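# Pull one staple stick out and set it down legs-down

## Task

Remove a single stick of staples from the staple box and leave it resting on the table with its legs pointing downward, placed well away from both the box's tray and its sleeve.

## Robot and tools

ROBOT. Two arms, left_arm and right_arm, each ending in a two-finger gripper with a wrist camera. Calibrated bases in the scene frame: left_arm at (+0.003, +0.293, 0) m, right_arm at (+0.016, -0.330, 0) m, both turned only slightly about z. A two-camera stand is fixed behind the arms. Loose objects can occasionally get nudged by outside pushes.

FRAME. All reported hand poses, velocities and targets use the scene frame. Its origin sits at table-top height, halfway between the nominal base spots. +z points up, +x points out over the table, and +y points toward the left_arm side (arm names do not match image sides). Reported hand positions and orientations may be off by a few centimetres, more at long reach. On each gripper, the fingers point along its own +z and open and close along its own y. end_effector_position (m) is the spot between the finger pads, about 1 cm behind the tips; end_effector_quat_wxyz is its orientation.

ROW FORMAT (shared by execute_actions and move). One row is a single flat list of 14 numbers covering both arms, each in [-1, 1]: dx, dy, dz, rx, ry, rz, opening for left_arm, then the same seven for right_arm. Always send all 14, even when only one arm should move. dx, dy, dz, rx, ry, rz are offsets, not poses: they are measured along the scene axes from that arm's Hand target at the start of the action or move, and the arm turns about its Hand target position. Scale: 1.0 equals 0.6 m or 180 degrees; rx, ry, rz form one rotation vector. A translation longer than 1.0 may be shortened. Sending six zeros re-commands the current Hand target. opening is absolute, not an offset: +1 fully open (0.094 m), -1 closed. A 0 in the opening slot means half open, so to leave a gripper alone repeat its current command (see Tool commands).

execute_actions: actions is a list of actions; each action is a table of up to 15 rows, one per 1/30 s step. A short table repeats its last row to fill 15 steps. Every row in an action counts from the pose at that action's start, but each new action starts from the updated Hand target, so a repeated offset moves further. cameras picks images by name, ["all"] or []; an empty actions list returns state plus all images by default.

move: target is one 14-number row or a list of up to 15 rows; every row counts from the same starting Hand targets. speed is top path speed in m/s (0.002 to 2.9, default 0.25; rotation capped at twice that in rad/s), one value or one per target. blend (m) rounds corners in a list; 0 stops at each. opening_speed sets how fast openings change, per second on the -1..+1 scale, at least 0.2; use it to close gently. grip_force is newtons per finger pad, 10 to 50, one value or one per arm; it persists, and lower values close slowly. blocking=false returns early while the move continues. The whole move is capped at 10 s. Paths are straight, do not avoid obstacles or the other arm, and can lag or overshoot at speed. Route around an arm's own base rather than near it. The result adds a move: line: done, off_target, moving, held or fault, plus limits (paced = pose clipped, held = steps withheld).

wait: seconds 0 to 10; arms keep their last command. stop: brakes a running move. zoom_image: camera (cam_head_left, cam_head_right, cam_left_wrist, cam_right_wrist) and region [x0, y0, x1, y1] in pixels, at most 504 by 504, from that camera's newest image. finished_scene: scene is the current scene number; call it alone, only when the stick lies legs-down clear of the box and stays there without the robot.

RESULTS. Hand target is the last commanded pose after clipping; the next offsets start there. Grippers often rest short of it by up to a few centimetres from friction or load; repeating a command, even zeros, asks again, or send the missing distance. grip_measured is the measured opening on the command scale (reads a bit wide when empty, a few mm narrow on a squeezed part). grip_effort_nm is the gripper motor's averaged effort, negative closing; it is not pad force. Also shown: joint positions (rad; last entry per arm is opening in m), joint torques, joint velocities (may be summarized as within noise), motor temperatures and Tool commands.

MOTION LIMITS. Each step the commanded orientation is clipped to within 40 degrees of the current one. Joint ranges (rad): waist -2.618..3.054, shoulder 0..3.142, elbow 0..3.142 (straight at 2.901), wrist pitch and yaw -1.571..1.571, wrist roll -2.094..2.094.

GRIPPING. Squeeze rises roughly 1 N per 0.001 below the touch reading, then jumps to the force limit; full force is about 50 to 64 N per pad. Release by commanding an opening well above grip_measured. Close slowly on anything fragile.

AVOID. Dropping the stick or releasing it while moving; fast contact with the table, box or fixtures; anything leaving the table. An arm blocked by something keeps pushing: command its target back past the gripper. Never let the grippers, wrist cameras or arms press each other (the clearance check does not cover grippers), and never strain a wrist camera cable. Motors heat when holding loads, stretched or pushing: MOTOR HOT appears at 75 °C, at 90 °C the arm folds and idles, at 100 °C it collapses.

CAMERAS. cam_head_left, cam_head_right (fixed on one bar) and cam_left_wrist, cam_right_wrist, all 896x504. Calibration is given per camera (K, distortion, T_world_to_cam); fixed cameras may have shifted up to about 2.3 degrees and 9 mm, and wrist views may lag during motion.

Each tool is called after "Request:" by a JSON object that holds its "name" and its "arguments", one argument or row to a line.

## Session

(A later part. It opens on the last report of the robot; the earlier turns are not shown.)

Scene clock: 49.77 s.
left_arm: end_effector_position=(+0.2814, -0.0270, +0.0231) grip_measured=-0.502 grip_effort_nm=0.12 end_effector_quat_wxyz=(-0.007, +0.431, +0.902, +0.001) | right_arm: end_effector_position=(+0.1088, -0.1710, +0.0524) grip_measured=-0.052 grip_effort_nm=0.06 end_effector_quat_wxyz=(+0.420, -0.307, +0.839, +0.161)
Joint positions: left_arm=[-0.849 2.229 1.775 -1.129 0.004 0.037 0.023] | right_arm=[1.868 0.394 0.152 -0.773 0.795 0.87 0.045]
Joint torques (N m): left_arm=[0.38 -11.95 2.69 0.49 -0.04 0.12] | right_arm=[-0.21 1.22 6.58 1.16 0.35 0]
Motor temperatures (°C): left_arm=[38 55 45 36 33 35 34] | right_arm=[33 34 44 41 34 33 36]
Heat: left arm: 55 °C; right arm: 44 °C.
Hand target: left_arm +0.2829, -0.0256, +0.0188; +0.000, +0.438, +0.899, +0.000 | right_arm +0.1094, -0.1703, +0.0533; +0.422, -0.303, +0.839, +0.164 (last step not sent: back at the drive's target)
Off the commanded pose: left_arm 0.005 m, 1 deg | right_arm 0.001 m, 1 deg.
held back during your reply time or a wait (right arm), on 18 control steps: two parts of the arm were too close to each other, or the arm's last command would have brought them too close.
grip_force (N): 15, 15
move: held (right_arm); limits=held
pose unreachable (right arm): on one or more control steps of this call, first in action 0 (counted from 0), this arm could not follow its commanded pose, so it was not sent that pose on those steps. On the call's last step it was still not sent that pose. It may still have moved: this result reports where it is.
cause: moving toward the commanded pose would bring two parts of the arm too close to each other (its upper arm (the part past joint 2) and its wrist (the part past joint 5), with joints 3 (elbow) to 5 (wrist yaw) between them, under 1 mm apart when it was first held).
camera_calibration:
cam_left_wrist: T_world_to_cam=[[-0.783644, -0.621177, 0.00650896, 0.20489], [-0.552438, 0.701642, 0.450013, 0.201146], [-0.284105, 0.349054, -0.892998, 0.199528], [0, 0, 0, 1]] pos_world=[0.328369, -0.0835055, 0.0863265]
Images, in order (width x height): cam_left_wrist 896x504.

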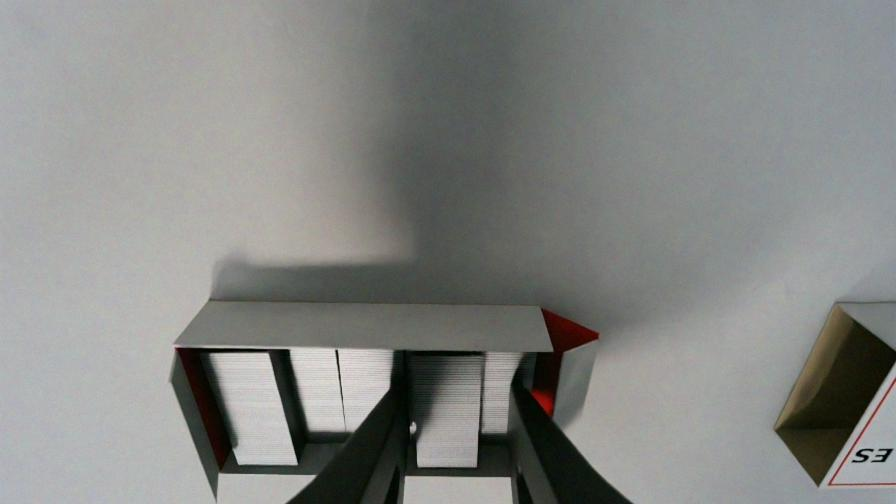

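Request:
{"name": "move", "arguments": {
  "target": [
    [0.0015,0,-0.012,0,0,0,-0.5,0,0,0,0,0,0,-0.05],
    [0.0015,0,-0.012,0,0,0,-0.85,0,0,0,0,0,0,-0.05]
  ],
  "cameras": ["cam_left_wrist"],
  "speed": 0.05
}}

Request:
{"name": "zoom_image", "arguments": {
  "camera": "cam_left_wrist",
  "region": [250, 264, 650, 504]
}}

Scene clock: 50.93 s.
left_arm: end_effector_position=(+0.2816, -0.0268, +0.0228) grip_measured=-0.502 grip_effort_nm=0.12 end_effector_quat_wxyz=(-0.004, +0.432, +0.902, +0.000) | right_arm: end_effector_position=(+0.1088, -0.1710, +0.0524) grip_measured=-0.052 grip_effort_nm=0.06 end_effector_quat_wxyz=(+0.420, -0.307, +0.839, +0.161)
Joint positions: left_arm=[-0.849 2.224 1.764 -1.118 0.003 0.039 0.023] | right_arm=[1.868 0.394 0.152 -0.773 0.795 0.87 0.045]
Joint torques (N m): left_arm=[0.46 -10.82 2.11 0.63 -0.04 0.18] | right_arm=[-0.25 1.43 6.45 1.13 0.37 -0.01]
Motor temperatures (°C): left_arm=[38 55 45 36 33 35 34] | right_arm=[33 34 44 41 34 33 36]
Heat: left arm: 55 °C; right arm: 44 °C.
Hand target: left_arm +0.2838, -0.0256, +0.0117; +0.000, +0.438, +0.899, +0.000 | right_arm +0.1094, -0.1703, +0.0533; +0.422, -0.303, +0.839, +0.164 (last step not sent: back at the drive's target)
Tool commands: left_gripper/opening=-0.5 right_gripper/opening=-0.05
Off the commanded pose: left_arm 0.011 m, 1 deg | right_arm 0.001 m, 1 deg.
held back during your reply time or a wait (right arm), on 14 control steps: two parts of the arm were too close to each other, or the arm's last command would have brought them too close.
grip_force (N): 15, 15
move: held (right_arm), off_target (left_arm); path passed 1 of 2 targets; target 2's new opening was not sent; a check withheld steps on the way to target 1, so it may have been missed; limits=held
pose unreachable (right arm): on one or more control steps of this call, first in action 0 (counted from 0), this arm could not follow its commanded pose, so it was not sent that pose on those steps. On the call's last step it was still not sent that pose. It may still have moved: this result reports where it is.
cause: moving toward the commanded pose would bring two parts of the arm too close to each other (its upper arm (the part past joint 2) and its wrist (the part past joint 5), with joints 3 (elbow) to 5 (wrist yaw) between them, under 1 mm apart when it was first held).
camera_calibration:
cam_left_wrist: T_world_to_cam=[[-0.784612, -0.619969, 0.0046845, 0.205575], [-0.553599, 0.703977, 0.444909, 0.201854], [-0.279128, 0.346488, -0.895563, 0.19786], [0, 0, 0, 1]] pos_world=[0.328271, -0.0832071, 0.0864265]
Images, in order (width x height): cam_left_wrist 896x504.

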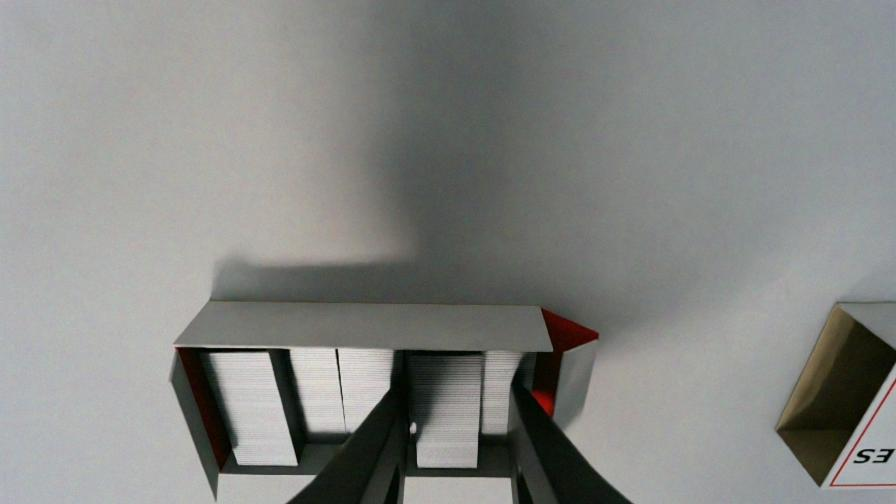

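Scaled by 1.260 from the camera's 896x504 image, which has a finer 1280x720 frame.

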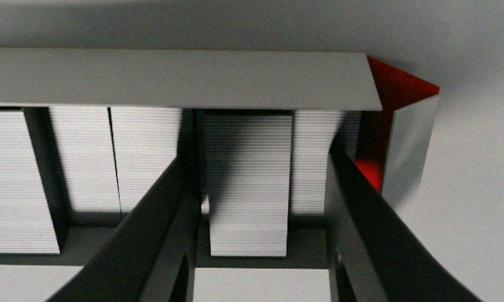

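Request:
{"name": "move", "arguments": {
  "target": [0,0,0,0,0,0,-0.85,0.02,0.003,-0.02,0,0,0,-0.05],
  "cameras": ["cam_left_wrist"],
  "grip_force": [20,15]
}}

Request:
{"name": "zoom_image", "arguments": {
  "camera": "cam_left_wrist",
  "region": [250, 264, 650, 504]
}}

Scene clock: 52.73 s.
left_arm: end_effector_position=(+0.2827, -0.0259, +0.0228) grip_measured=-0.708 grip_effort_nm=-0.48 end_effector_quat_wxyz=(-0.002, +0.432, +0.902, +0.004) | right_arm: end_effector_position=(+0.1088, -0.1710, +0.0524) grip_measured=-0.052 grip_effort_nm=0.06 end_effector_quat_wxyz=(+0.420, -0.307, +0.839, +0.161)
Joint positions: left_arm=[-0.849 2.224 1.764 -1.118 -0.005 0.039 0.014] | right_arm=[1.868 0.394 0.152 -0.773 0.795 0.87 0.045]
Joint torques (N m): left_arm=[0.38 -10.89 1.92 0.62 0.05 0.12] | right_arm=[-0.2 1.31 6.54 1.16 0.37 0]
Motor temperatures (°C): left_arm=[38 56 45 36 33 35 34] | right_arm=[33 34 44 41 34 33 36]
Heat: left arm: 56 °C; right arm: 44 °C.
Hand target: left_arm +0.2839, -0.0256, +0.0117; +0.000, +0.438, +0.899, +0.000 | right_arm +0.1094, -0.1703, +0.0533; +0.422, -0.303, +0.839, +0.164 (last step not sent: back at the drive's target)
Off the commanded pose: left_arm 0.011 m, 1 deg | right_arm 0.017 m, 1 deg.
held back during your reply time or a wait (right arm), on 13 control steps: two parts of the arm were too close to each other, or the arm's last command would have brought them too close.
grip_force (N): 20, 15
move: held (right_arm; a check stopped the path), off_target (left_arm); limits=held
pose unreachable (right arm): on one or more control steps of this call, first in action 0 (counted from 0), this arm could not follow its commanded pose, so it was not sent that pose on those steps. On the call's last step it was still not sent that pose. It may still have moved: this result reports where it is.
cause: moving toward the commanded pose would bring two parts of the arm too close to each other (its upper arm (the part past joint 2) and its wrist (the part past joint 5), with joints 3 (elbow) to 5 (wrist yaw) between them, under 1 mm apart when it was first held).
camera_calibration:
cam_left_wrist: T_world_to_cam=[[-0.784663, -0.619915, -0.0030033, 0.207106], [-0.556124, 0.701762, 0.44526, 0.202379], [-0.273916, 0.35105, -0.895396, 0.196471], [0, 0, 0, 1]] pos_world=[0.328873, -0.0826053, 0.0864301]
Images, in order (width x height): cam_left_wrist 896x504.

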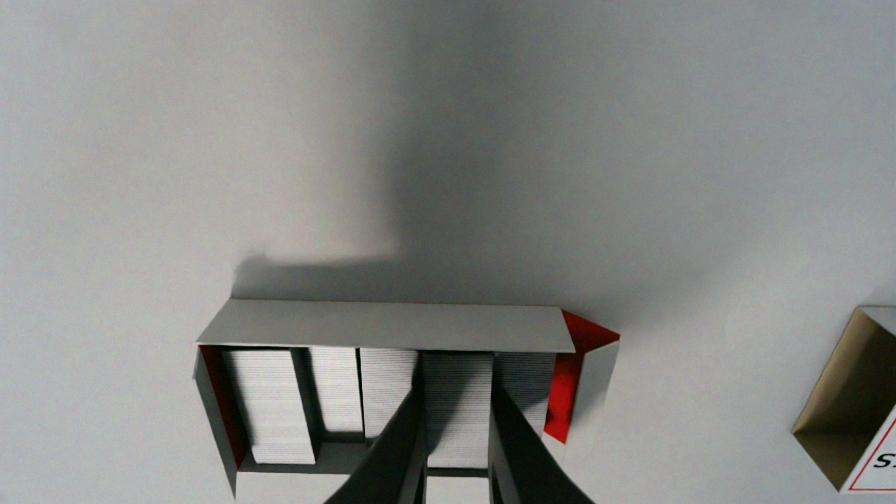

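Scaled by 1.260 from the camera's 896x504 image, which has a finer 1280x720 frame.

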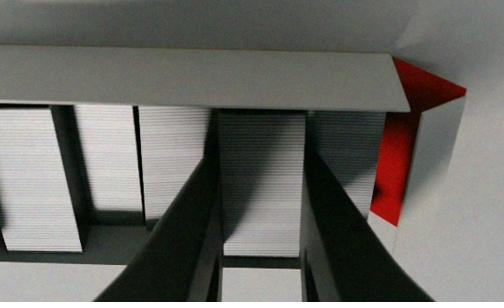

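Request:
{"name": "move", "arguments": {
  "target": [0,0,0.13,0,0,0,-0.85,0,0,0,0,0,0,-0.05],
  "cameras": ["cam_left_wrist"],
  "speed": 0.08
}}

Scene clock: 55.03 s.
left_arm: end_effector_position=(+0.2799, -0.0228, +0.0671) grip_measured=-0.708 grip_effort_nm=-0.48 end_effector_quat_wxyz=(-0.020, +0.432, +0.902, +0.011) | right_arm: end_effector_position=(+0.1088, -0.1710, +0.0524) grip_measured=-0.052 grip_effort_nm=0.06 end_effector_quat_wxyz=(+0.420, -0.307, +0.839, +0.161)
Joint positions: left_arm=[-0.849 2.223 1.939 -1.333 -0.005 0.039 0.014] | right_arm=[1.868 0.394 0.152 -0.773 0.795 0.87 0.045]
Joint torques (N m): left_arm=[0.27 -14.09 7.1 -0.18 0.01 0.11] | right_arm=[-0.14 1.32 6.54 1.13 0.39 -0.04]
Motor temperatures (°C): left_arm=[38 57 45 36 33 35 34] | right_arm=[33 34 44 41 34 33 36]
Heat: left arm: 57 °C; right arm: 44 °C.
Hand target: left_arm +0.2838, -0.0256, +0.0896; +0.000, +0.438, +0.899, +0.000 | right_arm +0.1094, -0.1703, +0.0533; +0.422, -0.303, +0.839, +0.164 (last step not sent: back at the drive's target)
Off the commanded pose: left_arm 0.023 m, 3 deg | right_arm 0.001 m, 1 deg.
held back during your reply time or a wait (right arm), on 12 control steps: two parts of the arm were too close to each other, or the arm's last command would have brought them too close.
grip_force (N): 20, 15
move: held (right_arm), off_target (left_arm); limits=held
pose unreachable (right arm): on one or more control steps of this call, first in action 0 (counted from 0), this arm could not follow its commanded pose, so it was not sent that pose on those steps. On the call's last step it was still not sent that pose. It may still have moved: this result reports where it is.
cause: moving toward the commanded pose would bring two parts of the arm too close to each other (its upper arm (the part past joint 2) and its wrist (the part past joint 5), with joints 3 (elbow) to 5 (wrist yaw) between them, under 1 mm apart when it was first held).
camera_calibration:
cam_left_wrist: T_world_to_cam=[[-0.784681, -0.619898, -0.00112485, 0.20694], [-0.544351, 0.688181, 0.479675, 0.173045], [-0.296576, 0.377005, -0.877445, 0.240023], [0, 0, 0, 1]] pos_world=[0.327764, -0.0812945, 0.127835]
Images, in order (width x height): cam_left_wrist 896x504.

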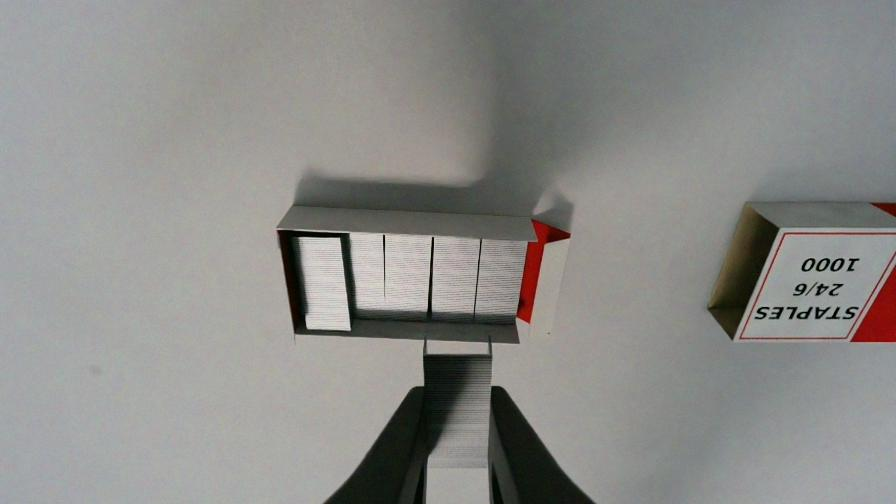

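Request:
{"name": "move", "arguments": {
  "target": [0.075,0.28,0.0,0,0,0,-0.85,0,0,0,0,0,0,-0.05],
  "speed": 0.2
}}

Request:
{"name": "move", "arguments": {
  "target": [0,0,-0.115,0,0,0,-0.85,0,0,0,0,0,0,-0.05],
  "speed": 0.08,
  "cameras": ["cam_left_wrist"]
}}

Scene clock: 57.73 s.
left_arm: end_effector_position=(+0.3267, +0.1457, +0.0818) grip_measured=-0.708 grip_effort_nm=-0.48 end_effector_quat_wxyz=(-0.025, +0.429, +0.903, +0.003) | right_arm: end_effector_position=(+0.1088, -0.1710, +0.0524) grip_measured=-0.052 grip_effort_nm=0.06 end_effector_quat_wxyz=(+0.420, -0.307, +0.839, +0.161)
Joint positions: left_arm=[-0.428 1.953 1.587 -1.255 -0.007 0.453 0.014] | right_arm=[1.868 0.394 0.152 -0.773 0.795 0.87 0.045]
Joint torques (N m): left_arm=[-0.18 -11.88 3.33 0.32 0.08 0.08] | right_arm=[-0.28 1.33 6.52 1.16 0.38 -0.04]
Motor temperatures (°C): left_arm=[38 57 45 36 33 35 34] | right_arm=[33 34 44 41 34 33 36]
Heat: left arm: 57 °C; right arm: 44 °C.
Hand target: left_arm +0.3288, +0.1424, +0.0896; +0.000, +0.438, +0.899, +0.000 | right_arm +0.1094, -0.1703, +0.0533; +0.422, -0.303, +0.839, +0.164 (last step not sent: back at the drive's target)
Off the commanded pose: left_arm 0.009 m, 3 deg | right_arm 0.001 m, 1 deg.
held back during your reply time or a wait (right arm), on 22 control steps: two parts of the arm were too close to each other, or the arm's last command would have brought them too close.
grip_force (N): 20, 15
move: held (right_arm), off_target (left_arm); limits=held
pose unreachable (right arm): on one or more control steps of this call, first in action 0 (counted from 0), this arm could not follow its commanded pose, so it was not sent that pose on those steps. On the call's last step it was still not sent that pose. It may still have moved: this result reports where it is.
cause: moving toward the commanded pose would bring two parts of the arm too close to each other (its upper arm (the part past joint 2) and its wrist (the part past joint 5), with joints 3 (elbow) to 5 (wrist yaw) between them, under 1 mm apart when it was first held).

Scene clock: 59.63 s.
left_arm: end_effector_position=(+0.3295, +0.1444, +0.0330) grip_measured=-0.708 grip_effort_nm=-0.48 end_effector_quat_wxyz=(+0.004, +0.429, +0.903, +0.003) | right_arm: end_effector_position=(+0.1088, -0.1710, +0.0524) grip_measured=-0.052 grip_effort_nm=0.06 end_effector_quat_wxyz=(+0.420, -0.307, +0.839, +0.161)
Joint positions: left_arm=[-0.428 1.951 1.388 -0.998 -0.007 0.453 0.014] | right_arm=[1.868 0.394 0.152 -0.773 0.795 0.87 0.045]
Joint torques (N m): left_arm=[-0.12 -7.3 3.21 0.49 0.03 0.11] | right_arm=[-0.16 1.37 6.46 1.16 0.37 -0.01]
Motor temperatures (°C): left_arm=[38 56 45 36 33 35 34] | right_arm=[33 34 44 41 34 33 36]
Heat: left arm: 56 °C; right arm: 44 °C.
Hand target: left_arm +0.3288, +0.1425, +0.0205; +0.000, +0.438, +0.899, +0.000 | right_arm +0.1094, -0.1703, +0.0533; +0.422, -0.303, +0.839, +0.164 (last step not sent: back at the drive's target)
Off the commanded pose: left_arm 0.013 m, 1 deg | right_arm 0.001 m, 1 deg.
grip_force (N): 20, 15
move: held (right_arm), off_target (left_arm); limits=held
pose unreachable (right arm): on one or more control steps of this call, first in action 0 (counted from 0), this arm could not follow its commanded pose, so it was not sent that pose on those steps. On the call's last step it was still not sent that pose. It may still have moved: this result reports where it is.
cause: moving toward the commanded pose would bring two parts of the arm too close to each other (its upper arm (the part past joint 2) and its wrist (the part past joint 5), with joints 3 (elbow) to 5 (wrist yaw) between them, under 1 mm apart when it was first held).
camera_calibration:
cam_left_wrist: T_world_to_cam=[[-0.780014, -0.62571, -0.00811155, 0.348898], [-0.566409, 0.70046, 0.434209, 0.10835], [-0.266007, 0.343284, -0.900776, 0.157361], [0, 0, 0, 1]] pos_world=[0.375375, 0.0883944, 0.0975308]
Images, in order (width x height): cam_left_wrist 896x504.

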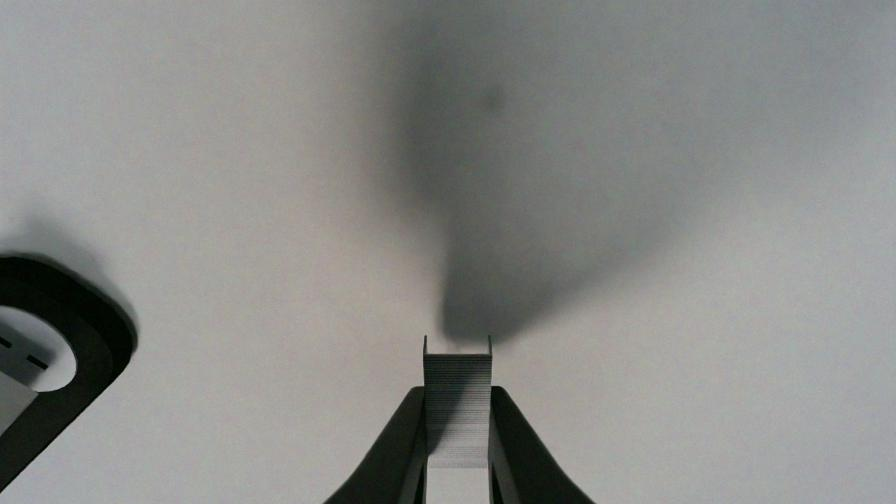

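Request:
{"name": "move", "arguments": {
  "target": [0,0,-0.03,0,0,0,-0.85,0,0,0,0,0,0,-0.05],
  "speed": 0.04,
  "cameras": ["cam_left_wrist"]
}}

Scene clock: 61.10 s.
left_arm: end_effector_position=(+0.3283, +0.1449, +0.0160) grip_measured=-0.708 grip_effort_nm=-0.48 end_effector_quat_wxyz=(+0.002, +0.429, +0.903, +0.003) | right_arm: end_effector_position=(+0.1088, -0.1710, +0.0524) grip_measured=-0.052 grip_effort_nm=0.06 end_effector_quat_wxyz=(+0.420, -0.307, +0.839, +0.161)
Joint positions: left_arm=[-0.428 1.974 1.348 -0.942 -0.007 0.453 0.014] | right_arm=[1.868 0.394 0.152 -0.773 0.795 0.87 0.045]
Joint torques (N m): left_arm=[-0.24 -6.95 3 0.58 0.06 0.17] | right_arm=[-0.24 1.36 6.65 1.16 0.38 -0.03]
Motor temperatures (°C): left_arm=[38 56 45 36 33 35 34] | right_arm=[33 34 44 41 34 33 36]
Heat: left arm: 56 °C; right arm: 44 °C.
Hand target: left_arm +0.3288, +0.1424, +0.0025; +0.000, +0.438, +0.899, +0.000 | right_arm +0.1094, -0.1703, +0.0533; +0.422, -0.303, +0.839, +0.164 (last step not sent: back at the drive's target)
Off the commanded pose: left_arm 0.014 m, 1 deg | right_arm 0.001 m, 1 deg.
held back during your reply time or a wait (right arm), on 12 control steps: two parts of the arm were too close to each other, or the arm's last command would have brought them too close.
grip_force (N): 20, 15
move: held (right_arm), off_target (left_arm); limits=held
pose unreachable (right arm): on one or more control steps of this call, first in action 0 (counted from 0), this arm could not follow its commanded pose, so it was not sent that pose on those steps. On the call's last step it was still not sent that pose. It may still have moved: this result reports where it is.
cause: moving toward the commanded pose would bring two parts of the arm too close to each other (its upper arm (the part past joint 2) and its wrist (the part past joint 5), with joints 3 (elbow) to 5 (wrist yaw) between them, under 1 mm apart when it was first held).
camera_calibration:
cam_left_wrist: T_world_to_cam=[[-0.780024, -0.625724, -0.00569198, 0.348194], [-0.564273, 0.699429, 0.438627, 0.114064], [-0.270479, 0.345352, -0.898651, 0.142747], [0, 0, 0, 1]] pos_world=[0.374573, 0.0887952, 0.0802303]
Images, in order (width x height): cam_left_wrist 896x504.

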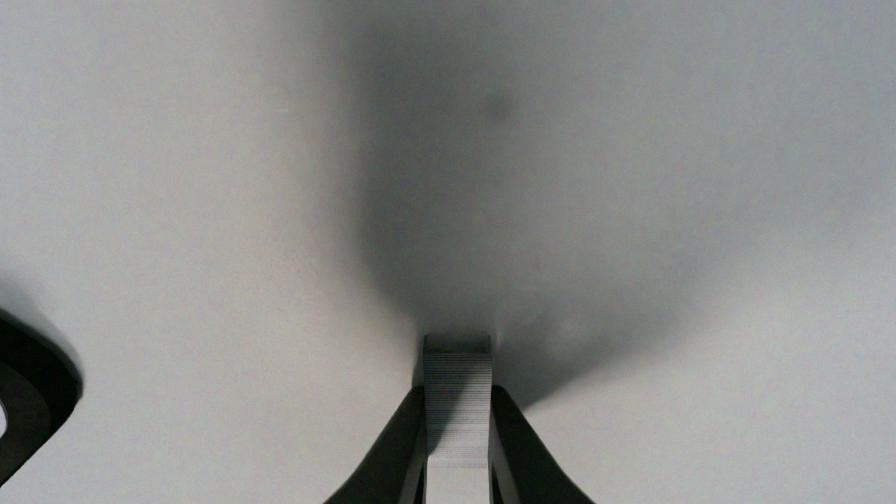

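Possibly just touching; a little lower, then look.

Request:
{"name": "move", "arguments": {
  "target": [0,0,-0.012,0,0,0,-0.85,0,0,0,0,0,0,-0.05],
  "speed": 0.04,
  "cameras": ["cam_left_wrist"]
}}

Scene clock: 62.33 s.
left_arm: end_effector_position=(+0.3286, +0.1448, +0.0152) grip_measured=-0.708 grip_effort_nm=-0.48 end_effector_quat_wxyz=(+0.003, +0.429, +0.903, +0.003) | right_arm: end_effector_position=(+0.1088, -0.1710, +0.0524) grip_measured=-0.052 grip_effort_nm=0.06 end_effector_quat_wxyz=(+0.420, -0.307, +0.839, +0.161)
Joint positions: left_arm=[-0.428 1.974 1.345 -0.935 -0.007 0.453 0.014] | right_arm=[1.868 0.394 0.152 -0.773 0.795 0.87 0.045]
Joint torques (N m): left_arm=[-0.38 -6.35 2.32 0.82 0.06 0.15] | right_arm=[-0.21 1.32 6.43 1.15 0.36 -0.02]
Motor temperatures (°C): left_arm=[38 56 45 36 33 35 34] | right_arm=[33 34 44 41 34 33 36]
Heat: left arm: 56 °C; right arm: 44 °C.
Hand target: left_arm +0.3288, +0.1424, -0.0046; +0.000, +0.438, +0.899, +0.000 | right_arm +0.1094, -0.1703, +0.0533; +0.422, -0.303, +0.839, +0.164 (last step not sent: back at the drive's target)
Off the commanded pose: left_arm 0.020 m, 1 deg | right_arm 0.001 m, 1 deg.
held back during your reply time or a wait (right arm), on 16 control steps: two parts of the arm were too close to each other, or the arm's last command would have brought them too close.
grip_force (N): 20, 15
move: held (right_arm), off_target (left_arm); limits=held
pose unreachable (right arm): on one or more control steps of this call, first in action 0 (counted from 0), this arm could not follow its commanded pose, so it was not sent that pose on those steps. On the call's last step it was still not sent that pose. It may still have moved: this result reports where it is.
cause: moving toward the commanded pose would bring two parts of the arm too close to each other (its upper arm (the part past joint 2) and its wrist (the part past joint 5), with joints 3 (elbow) to 5 (wrist yaw) between them, under 1 mm apart when it was first held).
camera_calibration:
cam_left_wrist: T_world_to_cam=[[-0.780041, -0.625691, -0.00687794, 0.348304], [-0.565296, 0.699948, 0.436478, 0.114963], [-0.268286, 0.344359, -0.899689, 0.14162], [0, 0, 0, 1]] pos_world=[0.374674, 0.0886948, 0.0796305]
Images, in order (width x height): cam_left_wrist 896x504.

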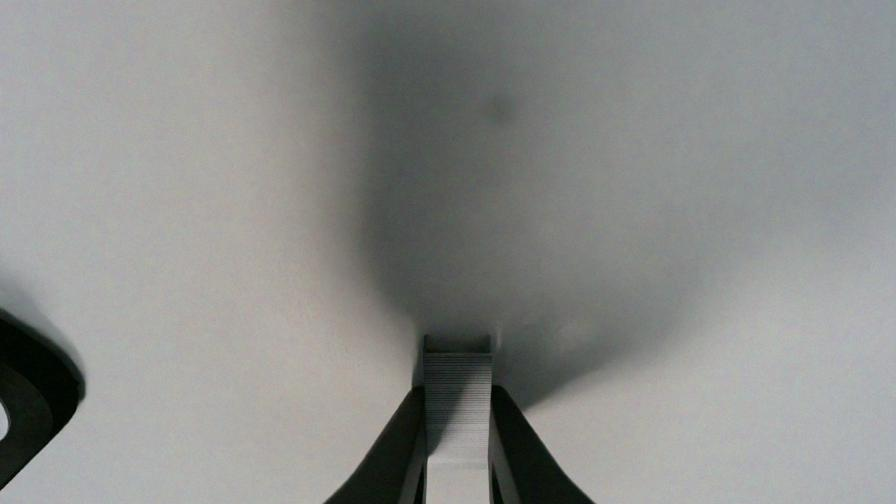

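In contact (z stalled). Release, then rise.

Request:
{"name": "move", "arguments": {
  "target": [0,0,0.012,0,0,0,-0.45,0,0,0,0,0,0,-0.05],
  "opening_speed": 0.5
}}

Request:
{"name": "move", "arguments": {
  "target": [0,0,0.17,0,0,0,-0.45,0,0,0,0,0,0,-0.05],
  "speed": 0.12,
  "cameras": ["cam_left_wrist"]
}}

Scene clock: 63.93 s.
left_arm: end_effector_position=(+0.3278, +0.1439, +0.0152) grip_measured=-0.453 grip_effort_nm=0.14 end_effector_quat_wxyz=(+0.002, +0.429, +0.903, +0.000) | right_arm: end_effector_position=(+0.1088, -0.1710, +0.0524) grip_measured=-0.052 grip_effort_nm=0.06 end_effector_quat_wxyz=(+0.420, -0.307, +0.839, +0.161)
Joint positions: left_arm=[-0.428 1.974 1.345 -0.937 0 0.453 0.026] | right_arm=[1.868 0.394 0.152 -0.773 0.795 0.87 0.045]
Joint torques (N m): left_arm=[-0.21 -7.02 3.32 0.51 0.07 0.06] | right_arm=[-0.25 1.36 6.53 1.16 0.37 0]
Motor temperatures (°C): left_arm=[38 55 45 36 33 35 34] | right_arm=[33 34 44 41 34 33 36]
Heat: left arm: 55 °C; right arm: 44 °C.
Hand target: left_arm +0.3288, +0.1424, +0.0026; +0.000, +0.438, +0.899, +0.000 | right_arm +0.1094, -0.1703, +0.0533; +0.422, -0.303, +0.839, +0.164 (last step not sent: back at the drive's target)
Off the commanded pose: left_arm 0.013 m, 1 deg | right_arm 0.001 m, 1 deg.
held back during your reply time or a wait (right arm), on 9 control steps: two parts of the arm were too close to each other, or the arm's last command would have brought them too close.
grip_force (N): 20, 15
move: held (right_arm), off_target (left_arm); limits=held
pose unreachable (right arm): on one or more control steps of this call, first in action 0 (counted from 0), this arm could not follow its commanded pose, so it was not sent that pose on those steps. On the call's last step it was still not sent that pose. It may still have moved: this result reports where it is.
cause: moving toward the commanded pose would bring two parts of the arm too close to each other (its upper arm (the part past joint 2) and its wrist (the part past joint 5), with joints 3 (elbow) to 5 (wrist yaw) between them, under 1 mm apart when it was first held).

Scene clock: 65.83 s.
left_arm: end_effector_position=(+0.3267, +0.1457, +0.0881) grip_measured=-0.452 grip_effort_nm=0.12 end_effector_quat_wxyz=(-0.017, +0.429, +0.903, +0.003) | right_arm: end_effector_position=(+0.1088, -0.1710, +0.0524) grip_measured=-0.052 grip_effort_nm=0.06 end_effector_quat_wxyz=(+0.420, -0.307, +0.839, +0.161)
Joint positions: left_arm=[-0.428 1.936 1.589 -1.259 -0.007 0.454 0.026] | right_arm=[1.868 0.394 0.152 -0.773 0.795 0.87 0.045]
Joint torques (N m): left_arm=[-0.17 -11.03 6.71 -0.18 0.01 0.11] | right_arm=[-0.2 1.37 6.48 1.13 0.36 -0.02]
Motor temperatures (°C): left_arm=[38 55 46 36 33 35 34] | right_arm=[33 34 44 41 34 33 36]
Heat: left arm: 55 °C; right arm: 44 °C.
Hand target: left_arm +0.3288, +0.1424, +0.1045; +0.000, +0.438, +0.899, +0.000 | right_arm +0.1094, -0.1703, +0.0533; +0.422, -0.303, +0.839, +0.164 (last step not sent: back at the drive's target)
Off the commanded pose: left_arm 0.017 m, 2 deg | right_arm 0.001 m, 1 deg.
grip_force (N): 20, 15
move: held (right_arm), off_target (left_arm); limits=held
pose unreachable (right arm): on one or more control steps of this call, first in action 0 (counted from 0), this arm could not follow its commanded pose, so it was not sent that pose on those steps. On the call's last step it was still not sent that pose. It may still have moved: this result reports where it is.
cause: moving toward the commanded pose would bring two parts of the arm too close to each other (its upper arm (the part past joint 2) and its wrist (the part past joint 5), with joints 3 (elbow) to 5 (wrist yaw) between them, under 1 mm apart when it was first held).
camera_calibration:
cam_left_wrist: T_world_to_cam=[[-0.780913, -0.624535, 0.0114082, 0.346375], [-0.547367, 0.692994, 0.4692, 0.0736584], [-0.300938, 0.36016, -0.883018, 0.213177], [0, 0, 0, 1]] pos_world=[0.37496, 0.0885008, 0.149727]
Images, in order (width x height): cam_left_wrist 896x504.

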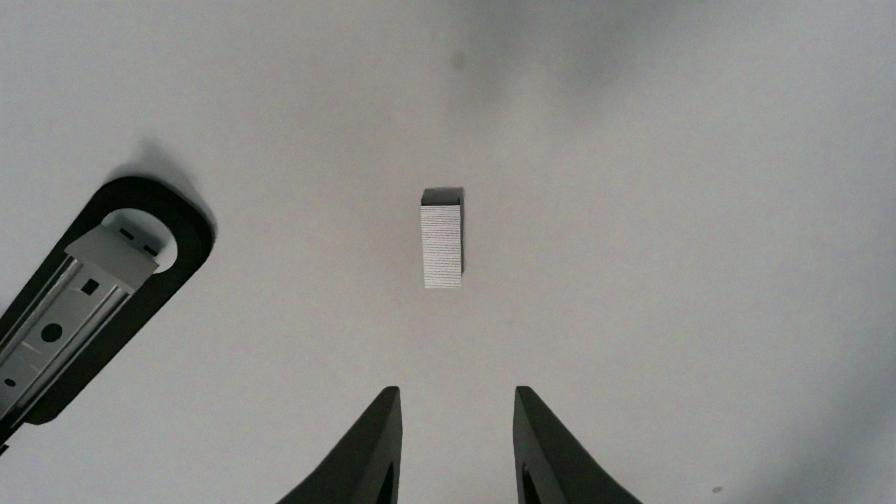

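Upright on its legs, clear of the box.

Request:
{"name": "finished_scene", "arguments": {
  "scene": 2
}}

The scene is finished: the task was done.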